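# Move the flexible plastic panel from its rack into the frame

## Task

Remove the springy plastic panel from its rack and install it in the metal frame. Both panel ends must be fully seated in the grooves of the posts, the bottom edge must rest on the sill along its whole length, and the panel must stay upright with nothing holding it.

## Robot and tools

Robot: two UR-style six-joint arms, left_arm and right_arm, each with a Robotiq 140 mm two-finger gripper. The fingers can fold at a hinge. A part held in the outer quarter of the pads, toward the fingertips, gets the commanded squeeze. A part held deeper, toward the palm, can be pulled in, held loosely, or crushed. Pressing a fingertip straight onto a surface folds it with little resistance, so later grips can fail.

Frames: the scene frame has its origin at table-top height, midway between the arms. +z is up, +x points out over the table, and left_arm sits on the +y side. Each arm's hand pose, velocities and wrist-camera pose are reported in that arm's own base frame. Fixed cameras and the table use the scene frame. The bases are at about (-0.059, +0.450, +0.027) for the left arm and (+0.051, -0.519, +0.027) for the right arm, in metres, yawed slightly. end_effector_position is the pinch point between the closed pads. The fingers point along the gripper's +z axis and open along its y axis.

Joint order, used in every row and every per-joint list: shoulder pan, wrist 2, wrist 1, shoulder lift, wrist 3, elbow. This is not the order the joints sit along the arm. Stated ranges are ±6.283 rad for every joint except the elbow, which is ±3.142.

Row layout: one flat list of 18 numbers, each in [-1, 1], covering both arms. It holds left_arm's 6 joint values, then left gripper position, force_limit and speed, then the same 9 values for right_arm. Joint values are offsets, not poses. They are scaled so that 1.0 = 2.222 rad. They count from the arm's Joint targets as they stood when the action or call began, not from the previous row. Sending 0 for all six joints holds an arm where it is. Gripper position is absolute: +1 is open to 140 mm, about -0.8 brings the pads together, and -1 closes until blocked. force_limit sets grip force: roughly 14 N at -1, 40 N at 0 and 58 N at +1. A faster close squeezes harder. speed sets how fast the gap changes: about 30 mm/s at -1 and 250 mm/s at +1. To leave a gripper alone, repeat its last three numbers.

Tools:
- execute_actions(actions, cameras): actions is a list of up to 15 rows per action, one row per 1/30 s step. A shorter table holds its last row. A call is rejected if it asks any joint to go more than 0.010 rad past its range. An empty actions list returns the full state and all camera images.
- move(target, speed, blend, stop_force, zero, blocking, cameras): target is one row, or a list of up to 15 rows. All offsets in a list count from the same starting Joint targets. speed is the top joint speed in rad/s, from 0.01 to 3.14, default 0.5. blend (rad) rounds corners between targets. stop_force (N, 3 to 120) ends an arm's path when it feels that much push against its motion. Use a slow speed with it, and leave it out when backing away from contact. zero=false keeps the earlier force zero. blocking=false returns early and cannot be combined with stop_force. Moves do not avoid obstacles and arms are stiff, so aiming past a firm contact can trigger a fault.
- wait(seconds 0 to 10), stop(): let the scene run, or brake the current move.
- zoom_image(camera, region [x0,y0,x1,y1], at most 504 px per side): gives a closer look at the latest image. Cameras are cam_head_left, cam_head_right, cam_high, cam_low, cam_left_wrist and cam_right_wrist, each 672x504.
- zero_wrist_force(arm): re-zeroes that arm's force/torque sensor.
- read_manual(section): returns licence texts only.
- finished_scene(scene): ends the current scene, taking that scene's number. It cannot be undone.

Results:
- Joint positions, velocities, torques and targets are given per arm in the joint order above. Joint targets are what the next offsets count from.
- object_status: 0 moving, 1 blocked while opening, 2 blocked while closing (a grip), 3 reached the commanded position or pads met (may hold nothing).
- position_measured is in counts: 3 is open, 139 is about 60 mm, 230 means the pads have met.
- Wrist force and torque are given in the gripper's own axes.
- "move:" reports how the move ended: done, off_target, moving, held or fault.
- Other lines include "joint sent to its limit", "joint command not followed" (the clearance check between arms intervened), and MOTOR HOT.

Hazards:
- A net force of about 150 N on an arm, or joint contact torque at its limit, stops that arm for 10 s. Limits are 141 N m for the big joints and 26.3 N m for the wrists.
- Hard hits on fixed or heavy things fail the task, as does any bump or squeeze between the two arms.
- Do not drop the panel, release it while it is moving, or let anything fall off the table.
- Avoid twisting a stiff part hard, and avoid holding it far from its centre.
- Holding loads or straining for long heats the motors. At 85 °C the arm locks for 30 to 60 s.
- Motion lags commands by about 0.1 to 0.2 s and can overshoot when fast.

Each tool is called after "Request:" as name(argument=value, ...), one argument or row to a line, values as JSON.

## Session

Scene 1 done. Now scene 2: get the initial state.

Request:
execute_actions(
  actions=[],
)

Scene clock: 0.00 s.
left_arm: end_effector_position=(+0.3227, -0.0367, +0.1395) position_measured=3 object_status=3 end_effector_quat_wxyz=(-0.049, +0.909, -0.394, +0.124) | right_arm: end_effector_position=(+1.0232, +0.3931, +0.3299) position_measured=3 object_status=3 end_effector_quat_wxyz=(-0.281, +0.783, -0.059, +0.552)
Joint names: [shoulder pan, wrist 2, wrist 1, shoulder lift, wrist 3, elbow]
Joint positions: left_arm=[-0.721 -1.403 -1.938 -2.296 3.256 2.454] | right_arm=[0.187 -1.368 -3.062 -0.507 3.638 0.668]
Joint velocities: within noise
Joint torques (N m): no reading
Wrist force (N): no reading
Wrist torque (N m): no reading
Wrist force, peak (N): no reading
Joint targets: left_arm=[-0.721 -1.403 -1.938 -2.296 3.256 2.454] | right_arm=[0.187 -1.368 -3.062 -0.507 3.638 0.668]
Tool commands: left_gripper/position=+1.0 left_gripper/force_limit=+1.0 left_gripper/speed=+1.0 right_gripper/position=+1.0 right_gripper/force_limit=+1.0 right_gripper/speed=+1.0

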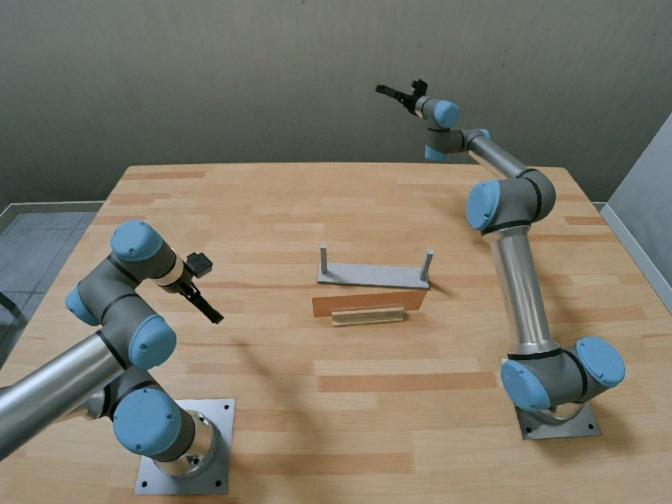

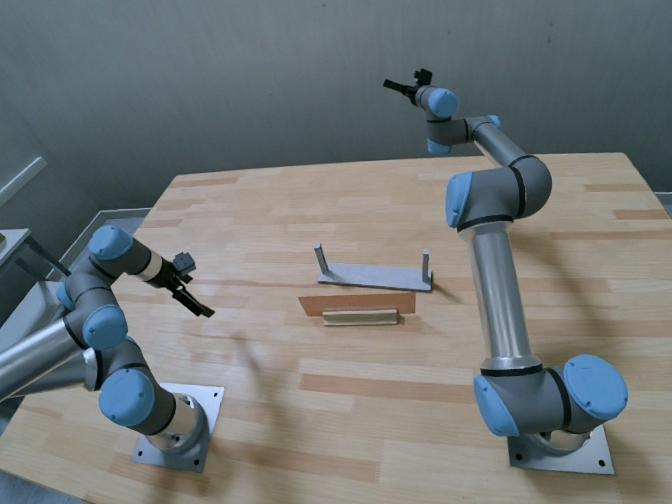

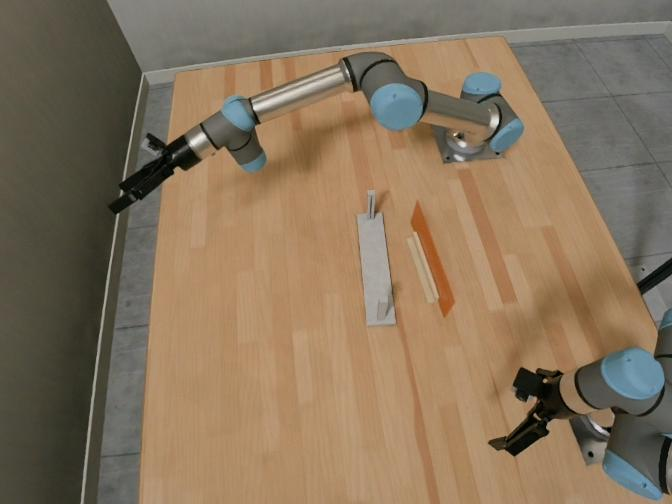

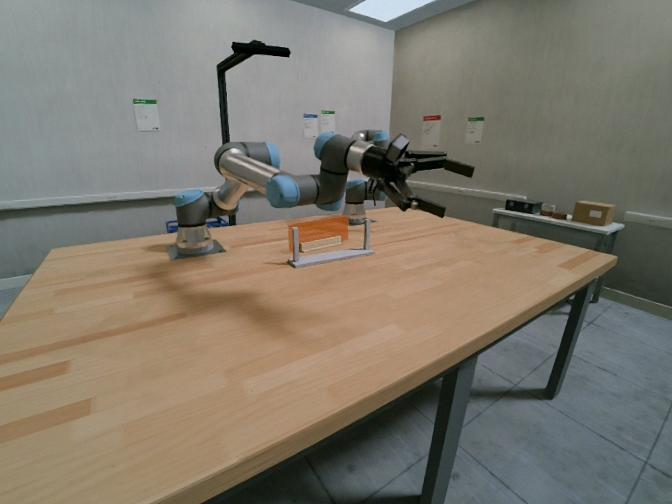

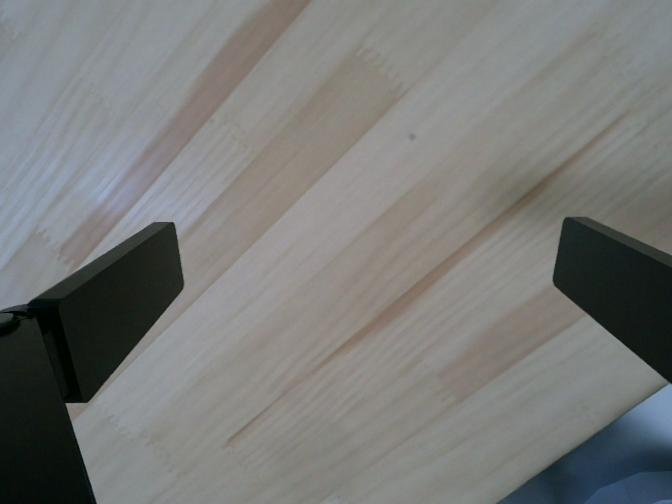

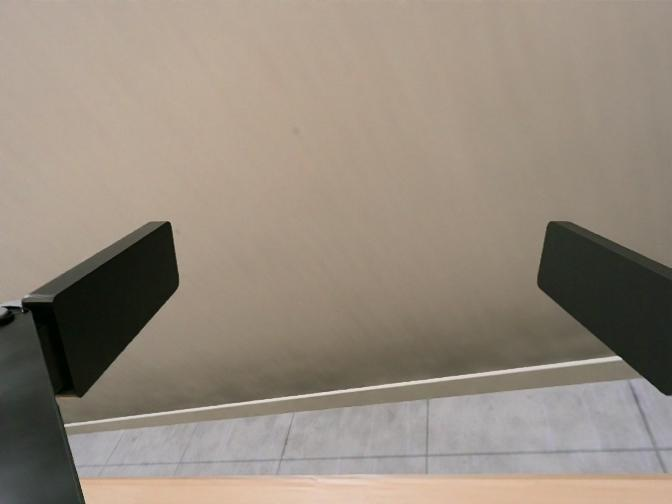

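Request:
zoom_image(
  camera="cam_head_left",
  region=[290, 230, 450, 340],
)

Request:
zoom_image(
  camera="cam_high",
  region=[340, 180, 470, 335],
)

Request:
zoom_image(
  camera="cam_low",
  region=[270, 190, 400, 280],
)

Scaled by 3.150 from the camera's 672x504 image, which has a finer 960x720 frame.

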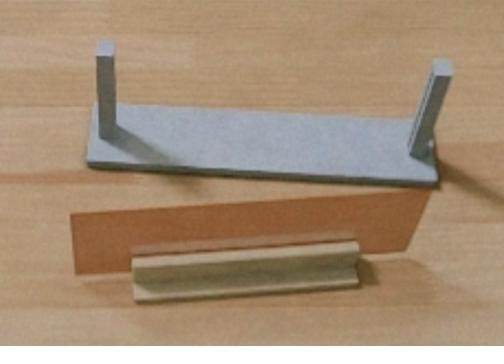

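Scaled by 3.252 from the camera's 672x504 image, which has a finer 960x720 frame.

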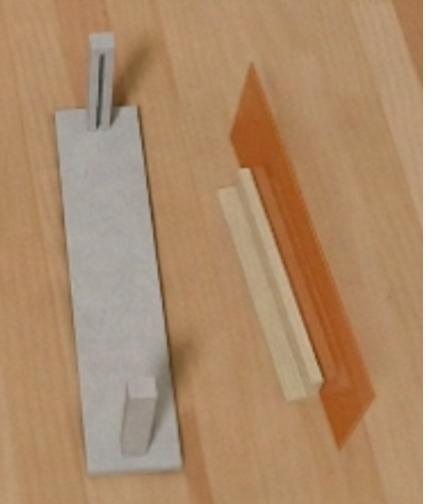

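Scaled by 3.877 from the camera's 672x504 image, which has a finer 960x720 frame.

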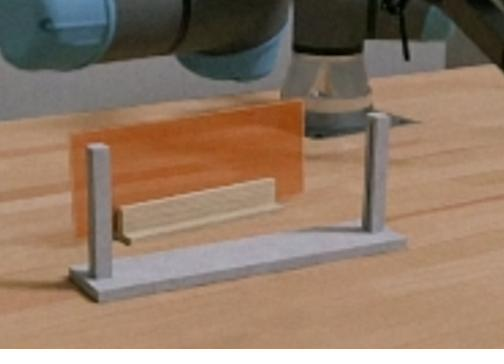

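Request:
move(
  target=[-0.19658,-0.07552,0.04523,0.32358,-1.0,-0.27466,-0.3,-0.6,0,0.25335,-0.09127,0.55284,-0.51661,0.77615,0.56242,-0.3,-0.6,0],
  speed=1.1,
  cameras=[],
)

Request:
move(
  target=[0,0,0,0,-0.28744,0,-0.3,-0.6,0,0,0,0,0,0,0,-0.3,-0.6,0],
  speed=0.8,
  cameras=["cam_left_wrist","cam_right_wrist","cam_head_left"],
)

Scene clock: 64.40 s.
left_arm: end_effector_position=(+0.3131, -0.3817, +0.1730) position_measured=167 object_status=3 end_effector_quat_wxyz=(+0.000, +0.889, +0.457, +0.000) | right_arm: end_effector_position=(+0.2331, +0.3994, +0.1729) position_measured=167 object_status=3 end_effector_quat_wxyz=(+0.000, +0.742, -0.671, +0.000)
Joint names: [shoulder pan, wrist 2, wrist 1, shoulder lift, wrist 3, elbow]
Joint positions: left_arm=[-1.157 -1.571 -1.838 -1.577 1.034 1.844] | right_arm=[0.75 -1.571 -1.834 -1.655 5.362 1.918]
Joint torques (N m): left_arm=[-7.13 -1.68 -1.53 -14.81 -1.34 -37.41] | right_arm=[14.02 -2.13 -1.95 -25.24 1.93 -13.24]
Wrist force (N): left_arm=[-0.6 0.9 -0.3] | right_arm=[3.6 -0.6 2.0]
Wrist torque (N m): left_arm=[0.21 0.08 0.05] | right_arm=[0.13 -0.78 -0.39]
Wrist force, peak (N): left_arm=[-1.9 1.2 0.0] | right_arm=[4.1 1.4 2.3]
Joint targets: left_arm=[-1.157 -1.571 -1.838 -1.577 1.034 1.844] | right_arm=[0.750 -1.571 -1.833 -1.655 5.363 1.918]
move: done
No camera images: "cameras" was empty.

Scene clock: 66.03 s.
left_arm: end_effector_position=(+0.3131, -0.3818, +0.1730) position_measured=167 object_status=3 end_effector_quat_wxyz=(+0.000, +0.701, +0.713, +0.000) | right_arm: end_effector_position=(+0.2330, +0.3993, +0.1729) position_measured=167 object_status=3 end_effector_quat_wxyz=(+0.000, +0.741, -0.671, +0.000)
Joint names: [shoulder pan, wrist 2, wrist 1, shoulder lift, wrist 3, elbow]
Joint positions: left_arm=[-1.157 -1.571 -1.838 -1.577 0.396 1.844] | right_arm=[0.75 -1.571 -1.833 -1.655 5.363 1.918]
Joint torques (N m): left_arm=[-7.45 -1.7 -1.54 -15.76 -1.34 -37.51] | right_arm=[12.98 -2.18 -1.65 -26.88 2.02 -12.56]
Wrist force (N): left_arm=[-0.4 0.6 -0.1] | right_arm=[3.5 -0.6 2.1]
Wrist torque (N m): left_arm=[0.17 0.03 0.05] | right_arm=[0.13 -0.77 -0.40]
Wrist force, peak (N): left_arm=[-0.6 1.2 -0.4] | right_arm=[3.8 -0.5 2.0]
Joint targets: left_arm=[-1.157 -1.571 -1.838 -1.577 0.395 1.844] | right_arm=[0.750 -1.571 -1.833 -1.655 5.363 1.918]
move: done
Images, in order (width x height): cam_head_left 672x504, cam_left_wrist 672x504, cam_right_wrist 672x504.

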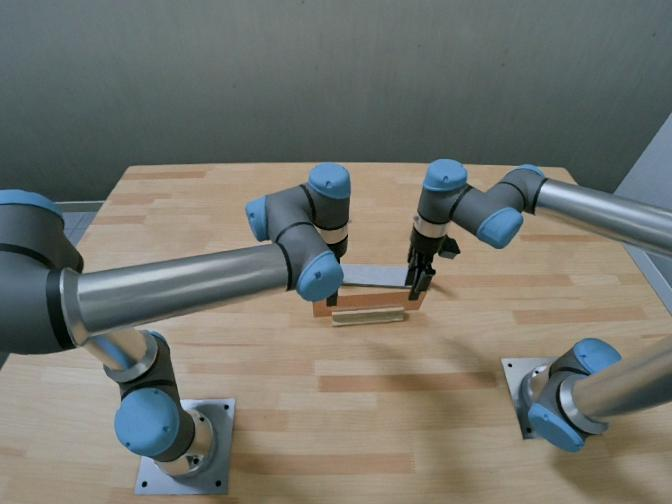

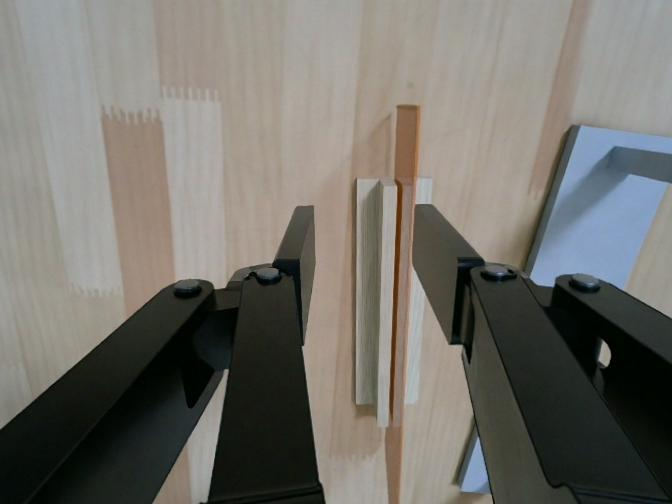

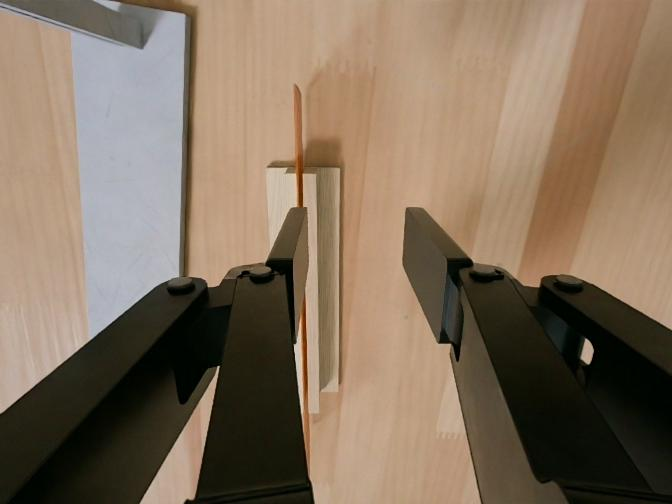

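Request:
zoom_image(
  camera="cam_left_wrist",
  region=[370, 90, 450, 210],
)

Request:
zoom_image(
  camera="cam_right_wrist",
  region=[260, 70, 340, 210],
)

Request:
zoom_image(
  camera="cam_left_wrist",
  region=[520, 110, 672, 310],
)

Request:
zoom_image(
  camera="cam_right_wrist",
  region=[0, 0, 200, 160],
)

Scaled by 4.200 from the camera's 672x504 image, which has a finer 960x720 frame.

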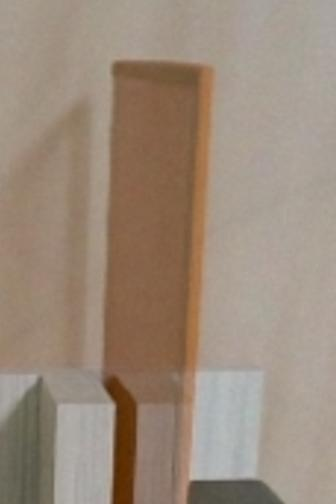

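Scaled by 3.600 from the camera's 672x504 image, which has a finer 960x720 frame.

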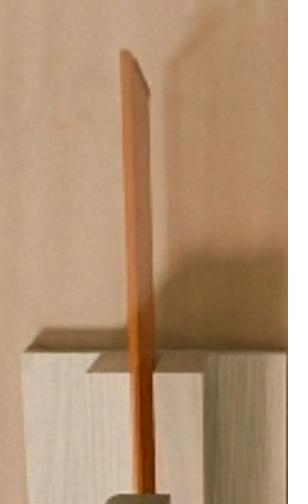

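Scaled by 2.520 from the camera's 672x504 image, which has a finer 960x720 frame.

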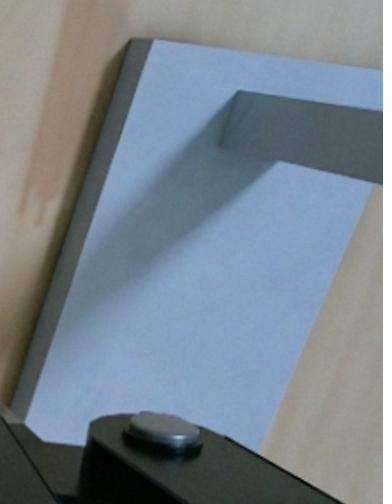

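Scaled by 2.520 from the camera's 672x504 image, which has a finer 960x720 frame.

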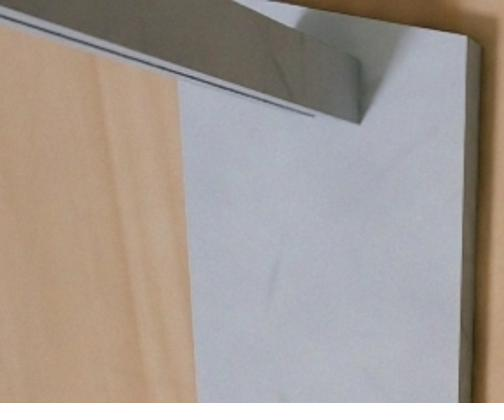

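Request:
move(
  target=[
    [0.01973,0,0.00101,0.02805,0.01302,-0.02897,-0.3,-0.6,0,-0.01932,0,-0.00149,0.01709,-0.01586,-0.01595,-0.3,-0.6,0],
    [0.01973,0,-0.05935,0.04624,0.01302,0.0132,-0.3,-0.6,0,-0.01932,0,-0.06406,0.03607,-0.01586,0.02764,-0.3,-0.6,0],
  ],
  speed=[0.25, 0.2],
  blend=[0.003, 0],
  stop_force=10,
  cameras=["cam_left_wrist","cam_right_wrist","cam_low"],
)

Request:
zoom_image(
  camera="cam_left_wrist",
  region=[300, 20, 420, 220],
)

Request:
zoom_image(
  camera="cam_right_wrist",
  region=[290, 20, 410, 220],
)

Scene clock: 100.90 s.
left_arm: end_effector_position=(+0.3413, -0.3916, +0.1221) position_measured=167 object_status=3 end_effector_quat_wxyz=(+0.000, +0.695, +0.719, +0.000) | right_arm: end_effector_position=(+0.2622, +0.3994, +0.1220) position_measured=167 object_status=3 end_effector_quat_wxyz=(+0.000, +0.739, -0.674, +0.000)
Joint names: [shoulder pan, wrist 2, wrist 1, shoulder lift, wrist 3, elbow]
Joint positions: left_arm=[-1.114 -1.571 -1.97 -1.474 0.424 1.873] | right_arm=[0.707 -1.571 -1.976 -1.575 5.327 1.979]
Joint torques (N m): left_arm=[9.72 0.71 -3.93 -18.5 1.15 -10.54] | right_arm=[-10.51 0.61 -4.96 -16.6 -2.08 -10.57]
Wrist force (N): left_arm=[-0.3 0.6 -0.3] | right_arm=[3.4 -0.8 1.8]
Wrist torque (N m): left_arm=[0.17 0.02 -0.04] | right_arm=[0.08 -0.79 -0.24]
Wrist force, peak (N): left_arm=[-0.7 1.5 -0.7] | right_arm=[3.6 -1.7 1.7]
Joint targets: left_arm=[-1.114 -1.571 -1.970 -1.474 0.424 1.873] | right_arm=[0.707 -1.571 -1.976 -1.575 5.327 1.979]
move: done
Images, in order (width x height): cam_low 672x504, cam_left_wrist 672x504, cam_right_wrist 672x504.

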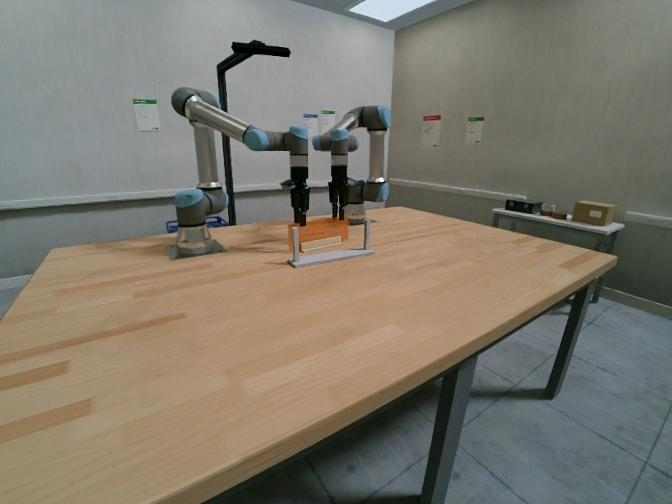

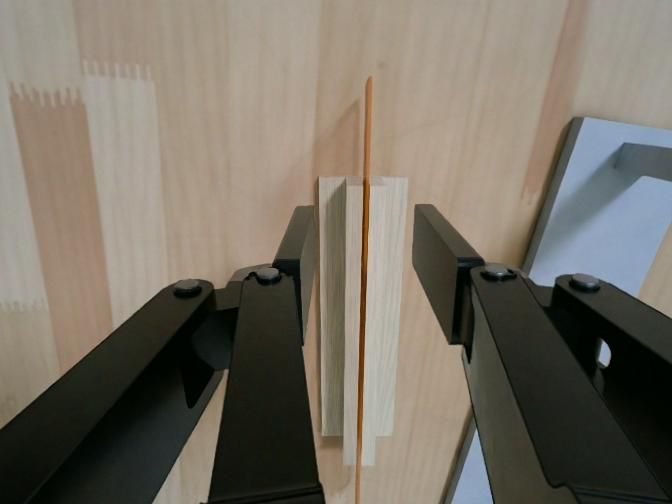

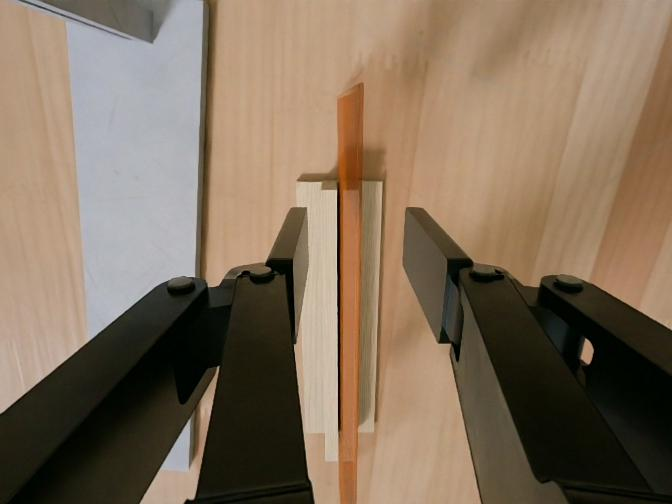

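Scaled by 2.520 from the camera's 672x504 image, which has a finer 960x720 frame.

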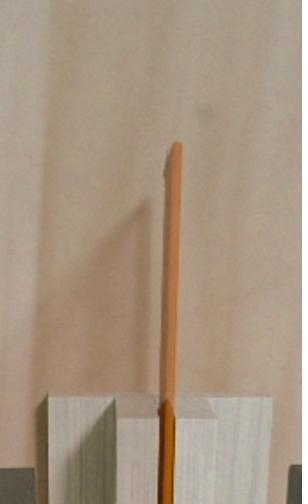

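Scaled by 2.520 from the camera's 672x504 image, which has a finer 960x720 frame.

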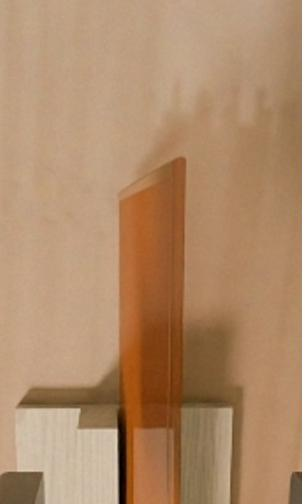

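Request:
move(
  target=[0,0,0,0,0,0,-1,0.8,-1,0,0,0,0,0,0,-1,0.8,-1],
  speed=0.1,
  cameras=["cam_left_wrist","cam_right_wrist"],
)

Request:
zoom_image(
  camera="cam_left_wrist",
  region=[300, 20, 420, 220],
)

Request:
zoom_image(
  camera="cam_right_wrist",
  region=[290, 20, 410, 220],
)

Scene clock: 106.70 s.
left_arm: end_effector_position=(+0.3413, -0.3916, +0.1221) position_measured=232 object_status=0 end_effector_quat_wxyz=(+0.000, +0.695, +0.719, +0.000) | right_arm: end_effector_position=(+0.2622, +0.3994, +0.1220) position_measured=232 object_status=0 end_effector_quat_wxyz=(+0.000, +0.739, -0.674, +0.000)
Joint names: [shoulder pan, wrist 2, wrist 1, shoulder lift, wrist 3, elbow]
Joint positions: left_arm=[-1.114 -1.571 -1.97 -1.474 0.424 1.873] | right_arm=[0.707 -1.571 -1.976 -1.575 5.327 1.979]
Joint torques (N m): left_arm=[9.68 0.76 -3.17 -19.11 1.33 -10.28] | right_arm=[-9.68 1.71 -3.29 -16.7 -1.83 -11.02]
Wrist force (N): left_arm=[0.4 0.8 -2.4] | right_arm=[3.8 -0.8 0.0]
Wrist torque (N m): left_arm=[0.16 0.03 -0.04] | right_arm=[0.17 -0.73 -0.24]
Wrist force, peak (N): left_arm=[0.5 0.9 -2.4] | right_arm=[4.2 -0.9 0.5]
Joint targets: left_arm=[-1.114 -1.571 -1.970 -1.474 0.424 1.873] | right_arm=[0.707 -1.571 -1.976 -1.575 5.327 1.979]
move: done
Images, in order (width x height): cam_left_wrist 672x504, cam_right_wrist 672x504.

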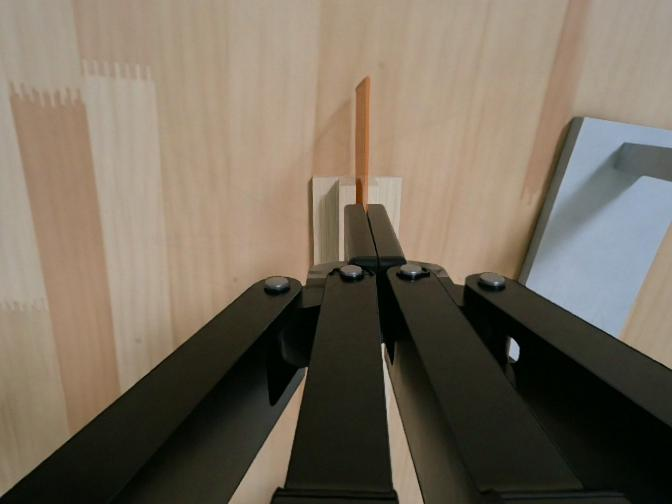

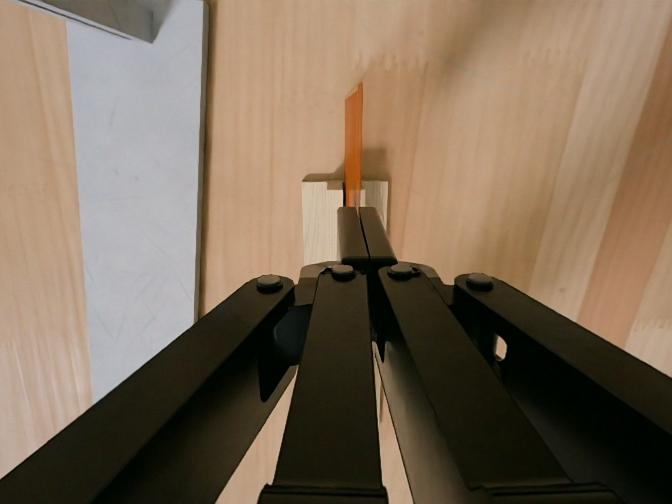

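Scaled by 2.520 from the camera's 672x504 image, which has a finer 960x720 frame.

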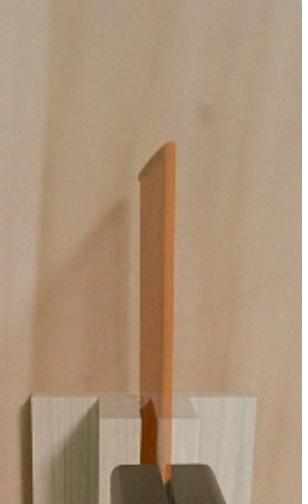

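Scaled by 2.520 from the camera's 672x504 image, which has a finer 960x720 frame.

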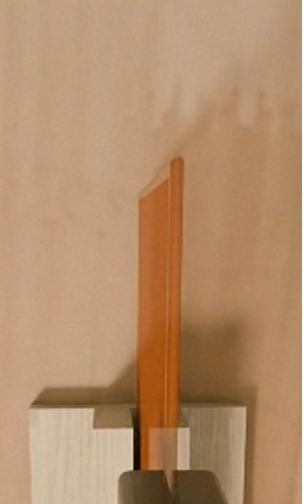

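Request:
move(
  target=[
    [0,0,0.0569,-0.01743,0,-0.03938,-1,0.8,-1,0,0,0.05923,-0.01771,0,-0.04097,-1,0.8,-1],
    [0.03725,0,0.05054,0.04051,0.18315,-0.09097,-1,0.8,-1,-0.03029,0,0.04437,0.00239,-0.11067,-0.04622,-1,0.8,-1],
    [0.06684,0,0.04692,0.10309,0.3586,-0.14991,-1,0.8,-1,-0.05543,0,0.02356,0.03024,-0.21623,-0.05326,-1,0.8,-1],
  ],
  speed=[0.15, 0.3, 0.3],
  blend=[0.01, 0.02, 0],
  stop_force=25,
  cameras=["cam_left_wrist","cam_right_wrist","cam_low","cam_high"],
)

Request:
zoom_image(
  camera="cam_left_wrist",
  region=[270, 0, 520, 200],
)

Request:
zoom_image(
  camera="cam_right_wrist",
  region=[200, 0, 450, 200],
)

Scene clock: 144.90 s.
left_arm: end_effector_position=(+0.4574, -0.4262, +0.1401) position_measured=232 object_status=3 end_effector_quat_wxyz=(+0.000, +0.888, +0.460, +0.000) | right_arm: end_effector_position=(+0.3389, +0.3837, +0.1397) position_measured=232 object_status=3 end_effector_quat_wxyz=(+0.000, +0.847, -0.532, +0.000)
Joint names: [shoulder pan, wrist 2, wrist 1, shoulder lift, wrist 3, elbow]
Joint positions: left_arm=[-0.965 -1.571 -1.865 -1.245 1.221 1.54] | right_arm=[0.584 -1.571 -1.923 -1.507 4.847 1.861]
Joint torques (N m): left_arm=[8.94 -1.83 -4.73 -30.67 1.48 -37.78] | right_arm=[-9.29 0.96 -5.46 -21.31 -2.36 -38.6]
Wrist force (N): left_arm=[2.0 -1.6 -0.4] | right_arm=[5.9 -0.7 1.8]
Wrist torque (N m): left_arm=[0.15 0.10 -0.23] | right_arm=[-0.07 -0.50 0.09]
Wrist force, peak (N): left_arm=[8.9 -0.1 1.0] | right_arm=[11.1 -0.1 2.1]
Joint targets: left_arm=[-0.965 -1.571 -1.865 -1.245 1.221 1.540] | right_arm=[0.584 -1.571 -1.923 -1.507 4.847 1.861]
move: done
Images, in order (width x height): cam_high 672x504, cam_low 672x504, cam_left_wrist 672x504, cam_right_wrist 672x504.

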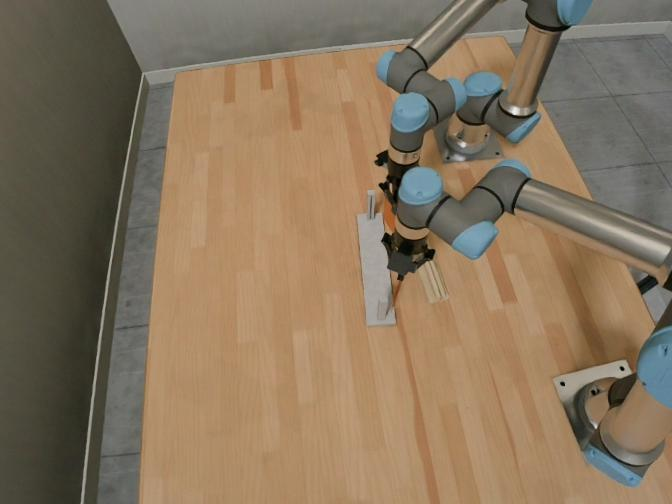

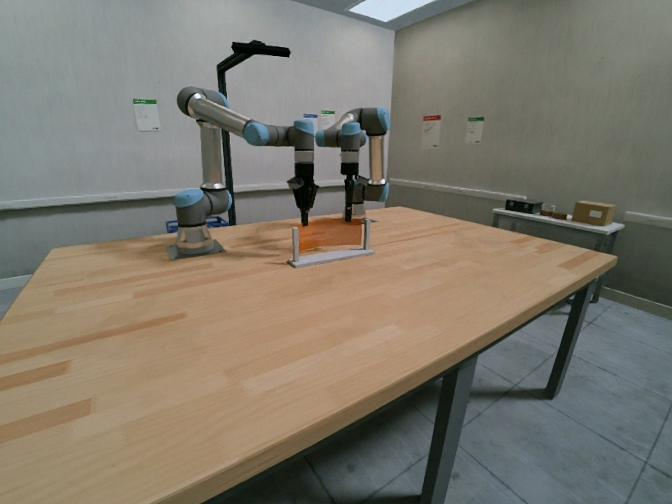

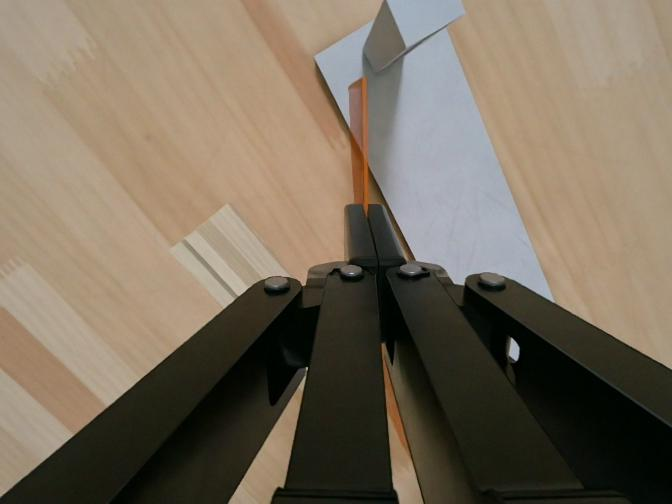

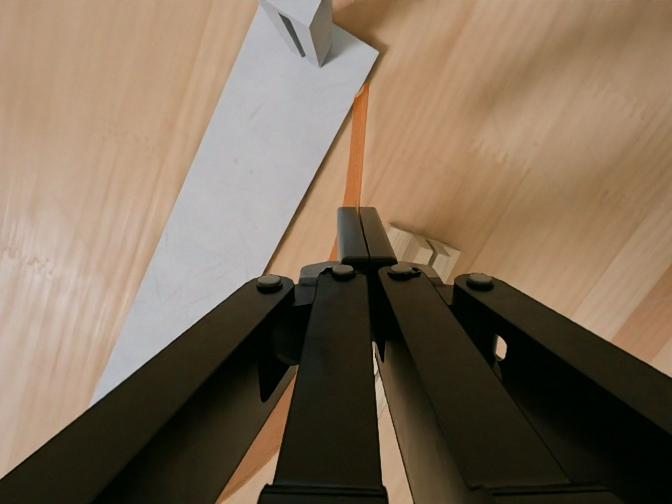

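Scaled by 2.016 from the camera's 672x504 image, which has a finer 960x720 frame.

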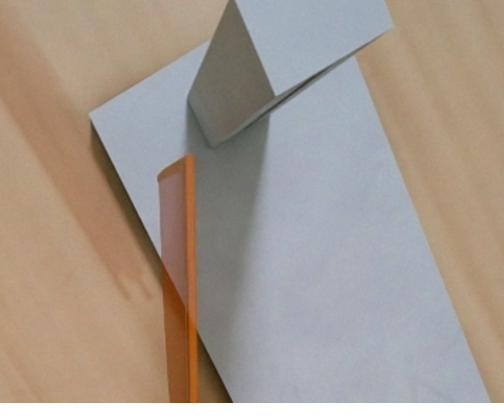

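Scaled by 2.016 from the camera's 672x504 image, which has a finer 960x720 frame.

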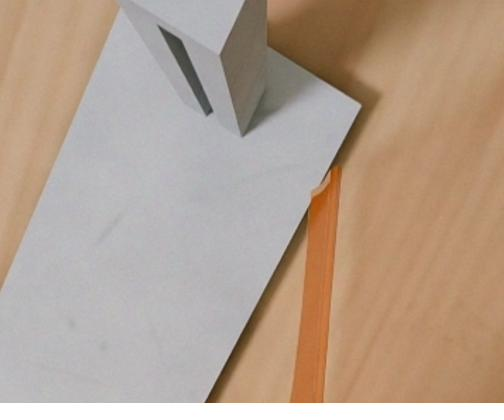

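Request:
move(
  target=[0.013715,0,0.009757,0.025293,0.013715,-0.03505,-1,0.8,-1,-0.020888,0,0.002876,0.024293,-0.020888,-0.027169,-1,0.8,-1],
  speed=0.08,
  stop_force=10,
  cameras=["cam_left_wrist","cam_right_wrist"],
)

Request:
zoom_image(
  camera="cam_left_wrist",
  region=[300, 0, 440, 130],
)

Request:
zoom_image(
  camera="cam_right_wrist",
  region=[280, 0, 420, 130],
)

Scene clock: 181.87 s.
left_arm: end_effector_position=(+0.4849, -0.4320, +0.1400) position_measured=232 object_status=3 end_effector_quat_wxyz=(+0.000, +0.888, +0.460, +0.000) | right_arm: end_effector_position=(+0.3767, +0.3797, +0.1400) position_measured=232 object_status=3 end_effector_quat_wxyz=(+0.000, +0.847, -0.532, +0.000)
Joint names: [shoulder pan, wrist 2, wrist 1, shoulder lift, wrist 3, elbow]
Joint positions: left_arm=[-0.935 -1.571 -1.844 -1.189 1.251 1.462] | right_arm=[0.537 -1.571 -1.917 -1.453 4.8 1.8]
Joint torques (N m): left_arm=[8.95 -1.76 -2.26 -33.87 1.49 -38.93] | right_arm=[-8.77 2.87 -2.41 -23.33 -2.37 -39.05]
Wrist force (N): left_arm=[3.3 -1.2 -0.3] | right_arm=[6.7 0.4 2.0]
Wrist torque (N m): left_arm=[0.20 0.10 -0.27] | right_arm=[-0.07 -0.59 0.03]
Wrist force, peak (N): left_arm=[4.2 -1.9 -0.3] | right_arm=[7.5 0.7 2.7]
Joint targets: left_arm=[-0.935 -1.571 -1.844 -1.189 1.251 1.462] | right_arm=[0.537 -1.571 -1.917 -1.453 4.800 1.800]
move: done
Images, in order (width x height): cam_left_wrist 672x504, cam_right_wrist 672x504.

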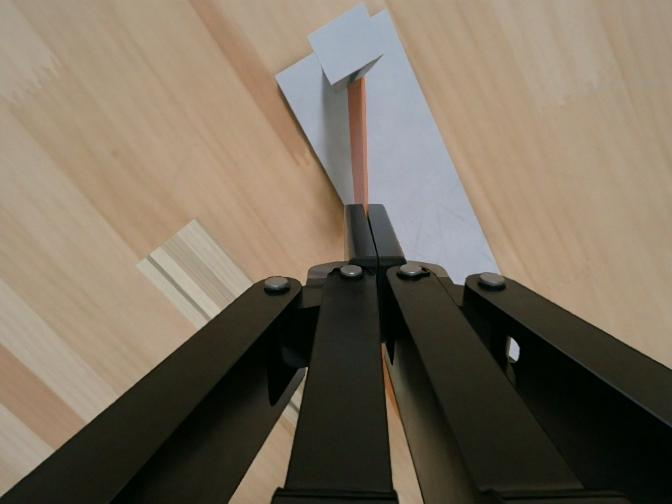

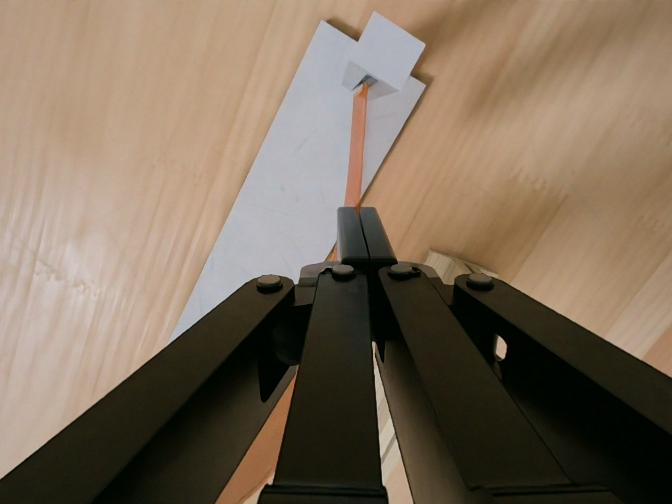

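Scaled by 3.600 from the camera's 672x504 image, which has a finer 960x720 frame.

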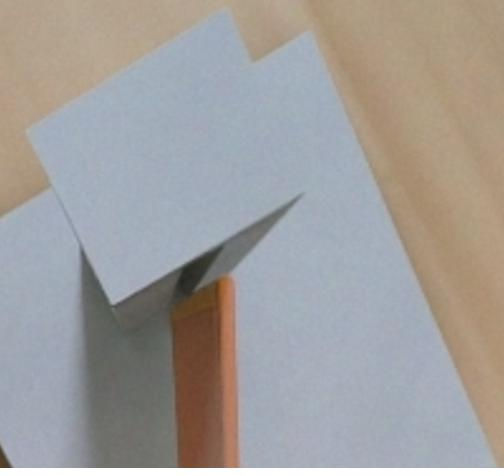

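Scaled by 3.600 from the camera's 672x504 image, which has a finer 960x720 frame.

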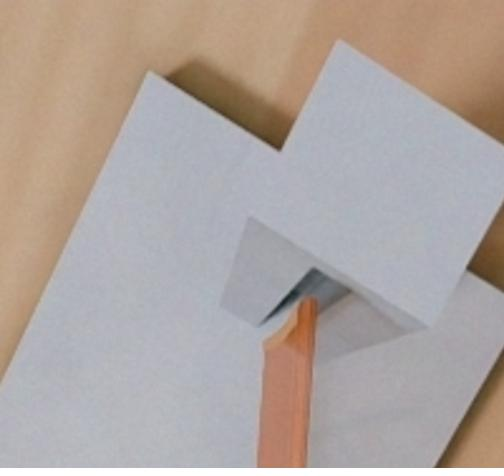

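Request:
move(
  target=[0,0,-0.019203,0.005554,0,0.01365,-1,0.8,-1,0,0,-0.02113,0.00712,0,0.014014,-1,0.8,-1],
  speed=0.03,
  stop_force=5,
  cameras=["cam_left_wrist","cam_right_wrist","cam_low"],
)

Request:
zoom_image(
  camera="cam_left_wrist",
  region=[300, 0, 440, 130],
)

Request:
zoom_image(
  camera="cam_right_wrist",
  region=[280, 0, 420, 130],
)

Request:
zoom_image(
  camera="cam_low",
  region=[270, 190, 400, 280],
)

Scene clock: 202.43 s.
left_arm: end_effector_position=(+0.4850, -0.4321, +0.1263) position_measured=232 object_status=3 end_effector_quat_wxyz=(+0.000, +0.888, +0.460, +0.000) | right_arm: end_effector_position=(+0.3768, +0.3798, +0.1262) position_measured=232 object_status=3 end_effector_quat_wxyz=(+0.000, +0.847, -0.532, +0.000)
Joint names: [shoulder pan, wrist 2, wrist 1, shoulder lift, wrist 3, elbow]
Joint positions: left_arm=[-0.935 -1.571 -1.876 -1.18 1.251 1.485] | right_arm=[0.537 -1.571 -1.953 -1.441 4.8 1.824]
Joint torques (N m): left_arm=[6.83 -1.84 -2 -55.73 1.42 -35.93] | right_arm=[-8.15 2.85 -1.93 -32.97 -2.25 -36.12]
Wrist force (N): left_arm=[4.6 -1.3 -5.3] | right_arm=[7.8 0.8 -3.8]
Wrist torque (N m): left_arm=[0.26 0.05 -0.27] | right_arm=[-0.10 -0.53 0.03]
Wrist force, peak (N): left_arm=[4.5 -1.5 -10.0] | right_arm=[8.3 1.2 -8.2]
Joint targets: left_arm=[-0.935 -1.571 -1.876 -1.180 1.251 1.485] | right_arm=[0.537 -1.571 -1.953 -1.441 4.800 1.824]
move: contact (left_arm, right_arm); right_arm: the wrist 1 is farthest, 0.011 rad from its target
Images, in order (width x height): cam_low 672x504, cam_left_wrist 672x504, cam_right_wrist 672x504.

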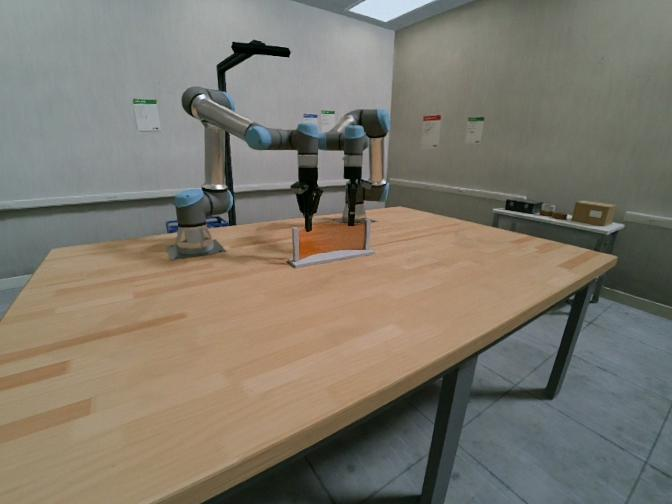

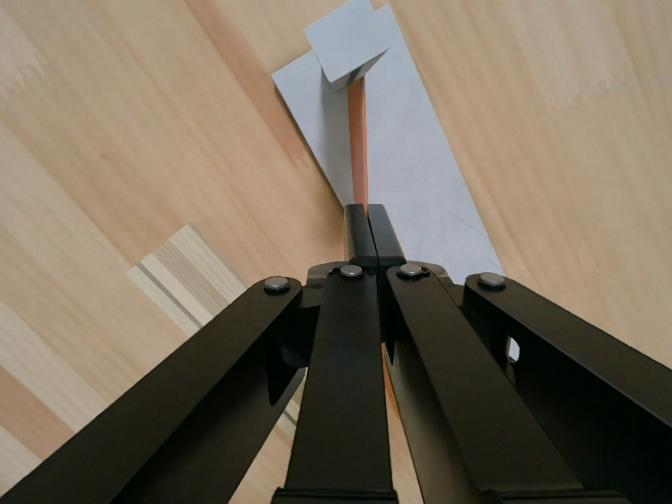

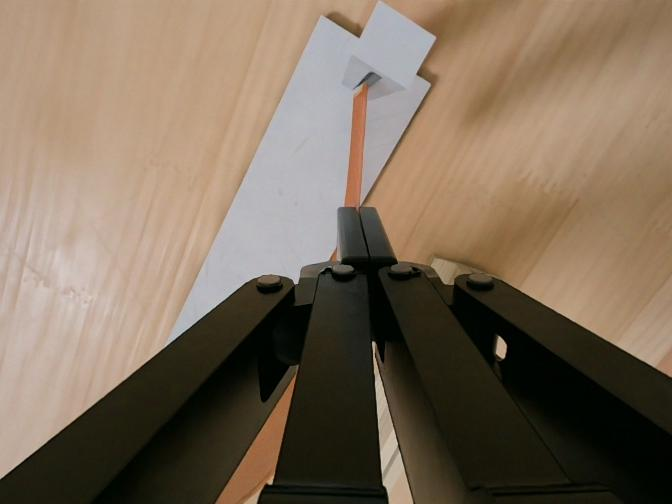

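Scaled by 3.600 from the camera's 672x504 image, which has a finer 960x720 frame.

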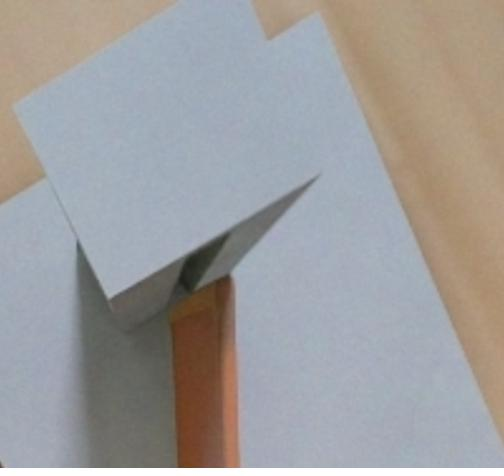

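Scaled by 3.600 from the camera's 672x504 image, which has a finer 960x720 frame.

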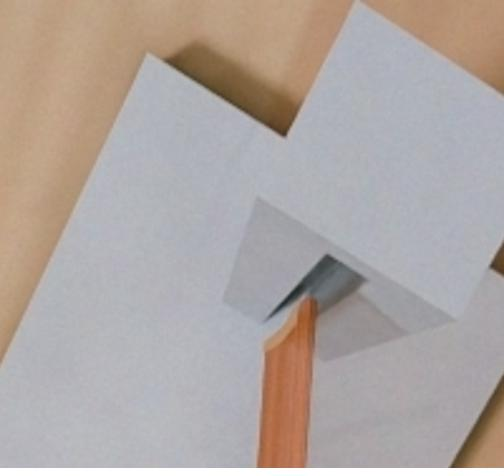

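Scaled by 3.877 from the camera's 672x504 image, which has a finer 960x720 frame.

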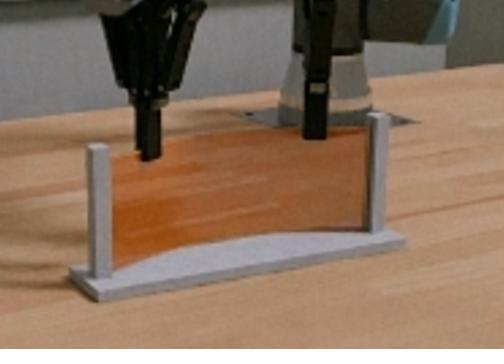

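Request:
move(
  target=[0.005557,0,0.002892,0.006681,-0.0678,-0.009573,-1,0.8,-1,-0.005715,0,0.000638,0.00422,0.067642,-0.004858,-1,0.8,-1],
  speed=0.08,
  stop_force=12,
  cameras=["cam_left_wrist","cam_right_wrist"],
)

Request:
zoom_image(
  camera="cam_left_wrist",
  region=[300, 0, 440, 130],
)

Request:
zoom_image(
  camera="cam_right_wrist",
  region=[280, 0, 420, 130],
)

Scene clock: 230.87 s.
left_arm: end_effector_position=(+0.4942, -0.4313, +0.1263) position_measured=232 object_status=3 end_effector_quat_wxyz=(+0.000, +0.848, +0.531, +0.000) | right_arm: end_effector_position=(+0.3852, +0.3771, +0.1261) position_measured=232 object_status=3 end_effector_quat_wxyz=(+0.000, +0.801, -0.599, +0.000)
Joint names: [shoulder pan, wrist 2, wrist 1, shoulder lift, wrist 3, elbow]
Joint positions: left_arm=[-0.922 -1.571 -1.87 -1.165 1.101 1.464] | right_arm=[0.525 -1.571 -1.952 -1.432 4.951 1.814]
Joint torques (N m): left_arm=[8.92 -1.8 -1.91 -31.05 -1.38 -35.61] | right_arm=[-9.65 0.72 -2.18 -20.92 1.82 -36.38]
Wrist force (N): left_arm=[3.2 -1.2 -5.7] | right_arm=[6.4 1.1 -3.6]
Wrist torque (N m): left_arm=[0.31 0.01 0.00] | right_arm=[-0.11 -0.69 -0.25]
Wrist force, peak (N): left_arm=[3.5 -1.5 -6.7] | right_arm=[8.0 0.8 -4.1]
Joint targets: left_arm=[-0.922 -1.571 -1.870 -1.165 1.101 1.464] | right_arm=[0.525 -1.571 -1.952 -1.432 4.951 1.814]
move: done
Images, in order (width x height): cam_left_wrist 672x504, cam_right_wrist 672x504.

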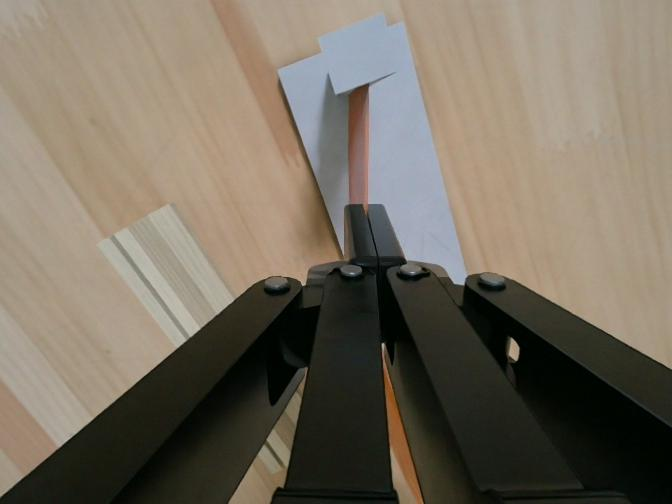

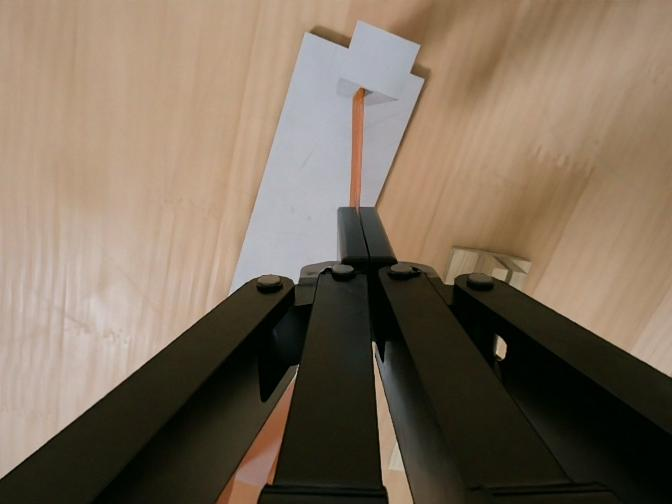

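Scaled by 3.600 from the camera's 672x504 image, which has a finer 960x720 frame.

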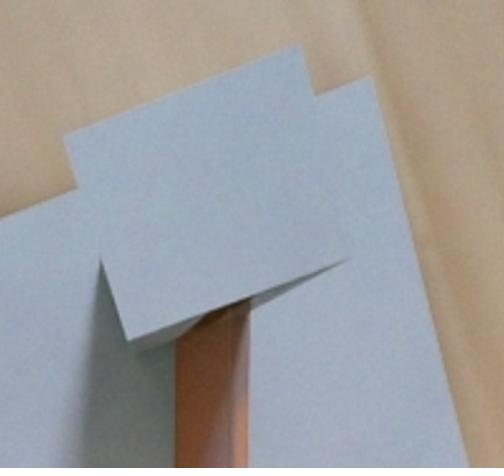

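Scaled by 3.600 from the camera's 672x504 image, which has a finer 960x720 frame.

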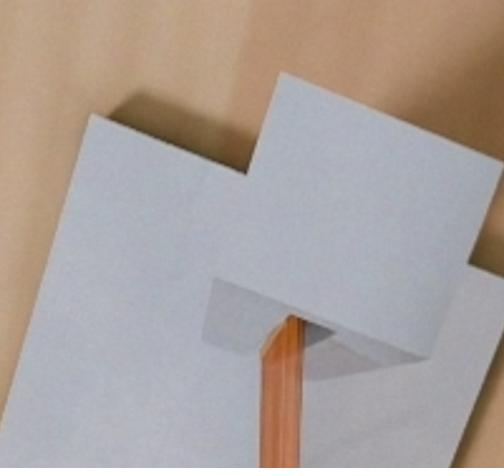

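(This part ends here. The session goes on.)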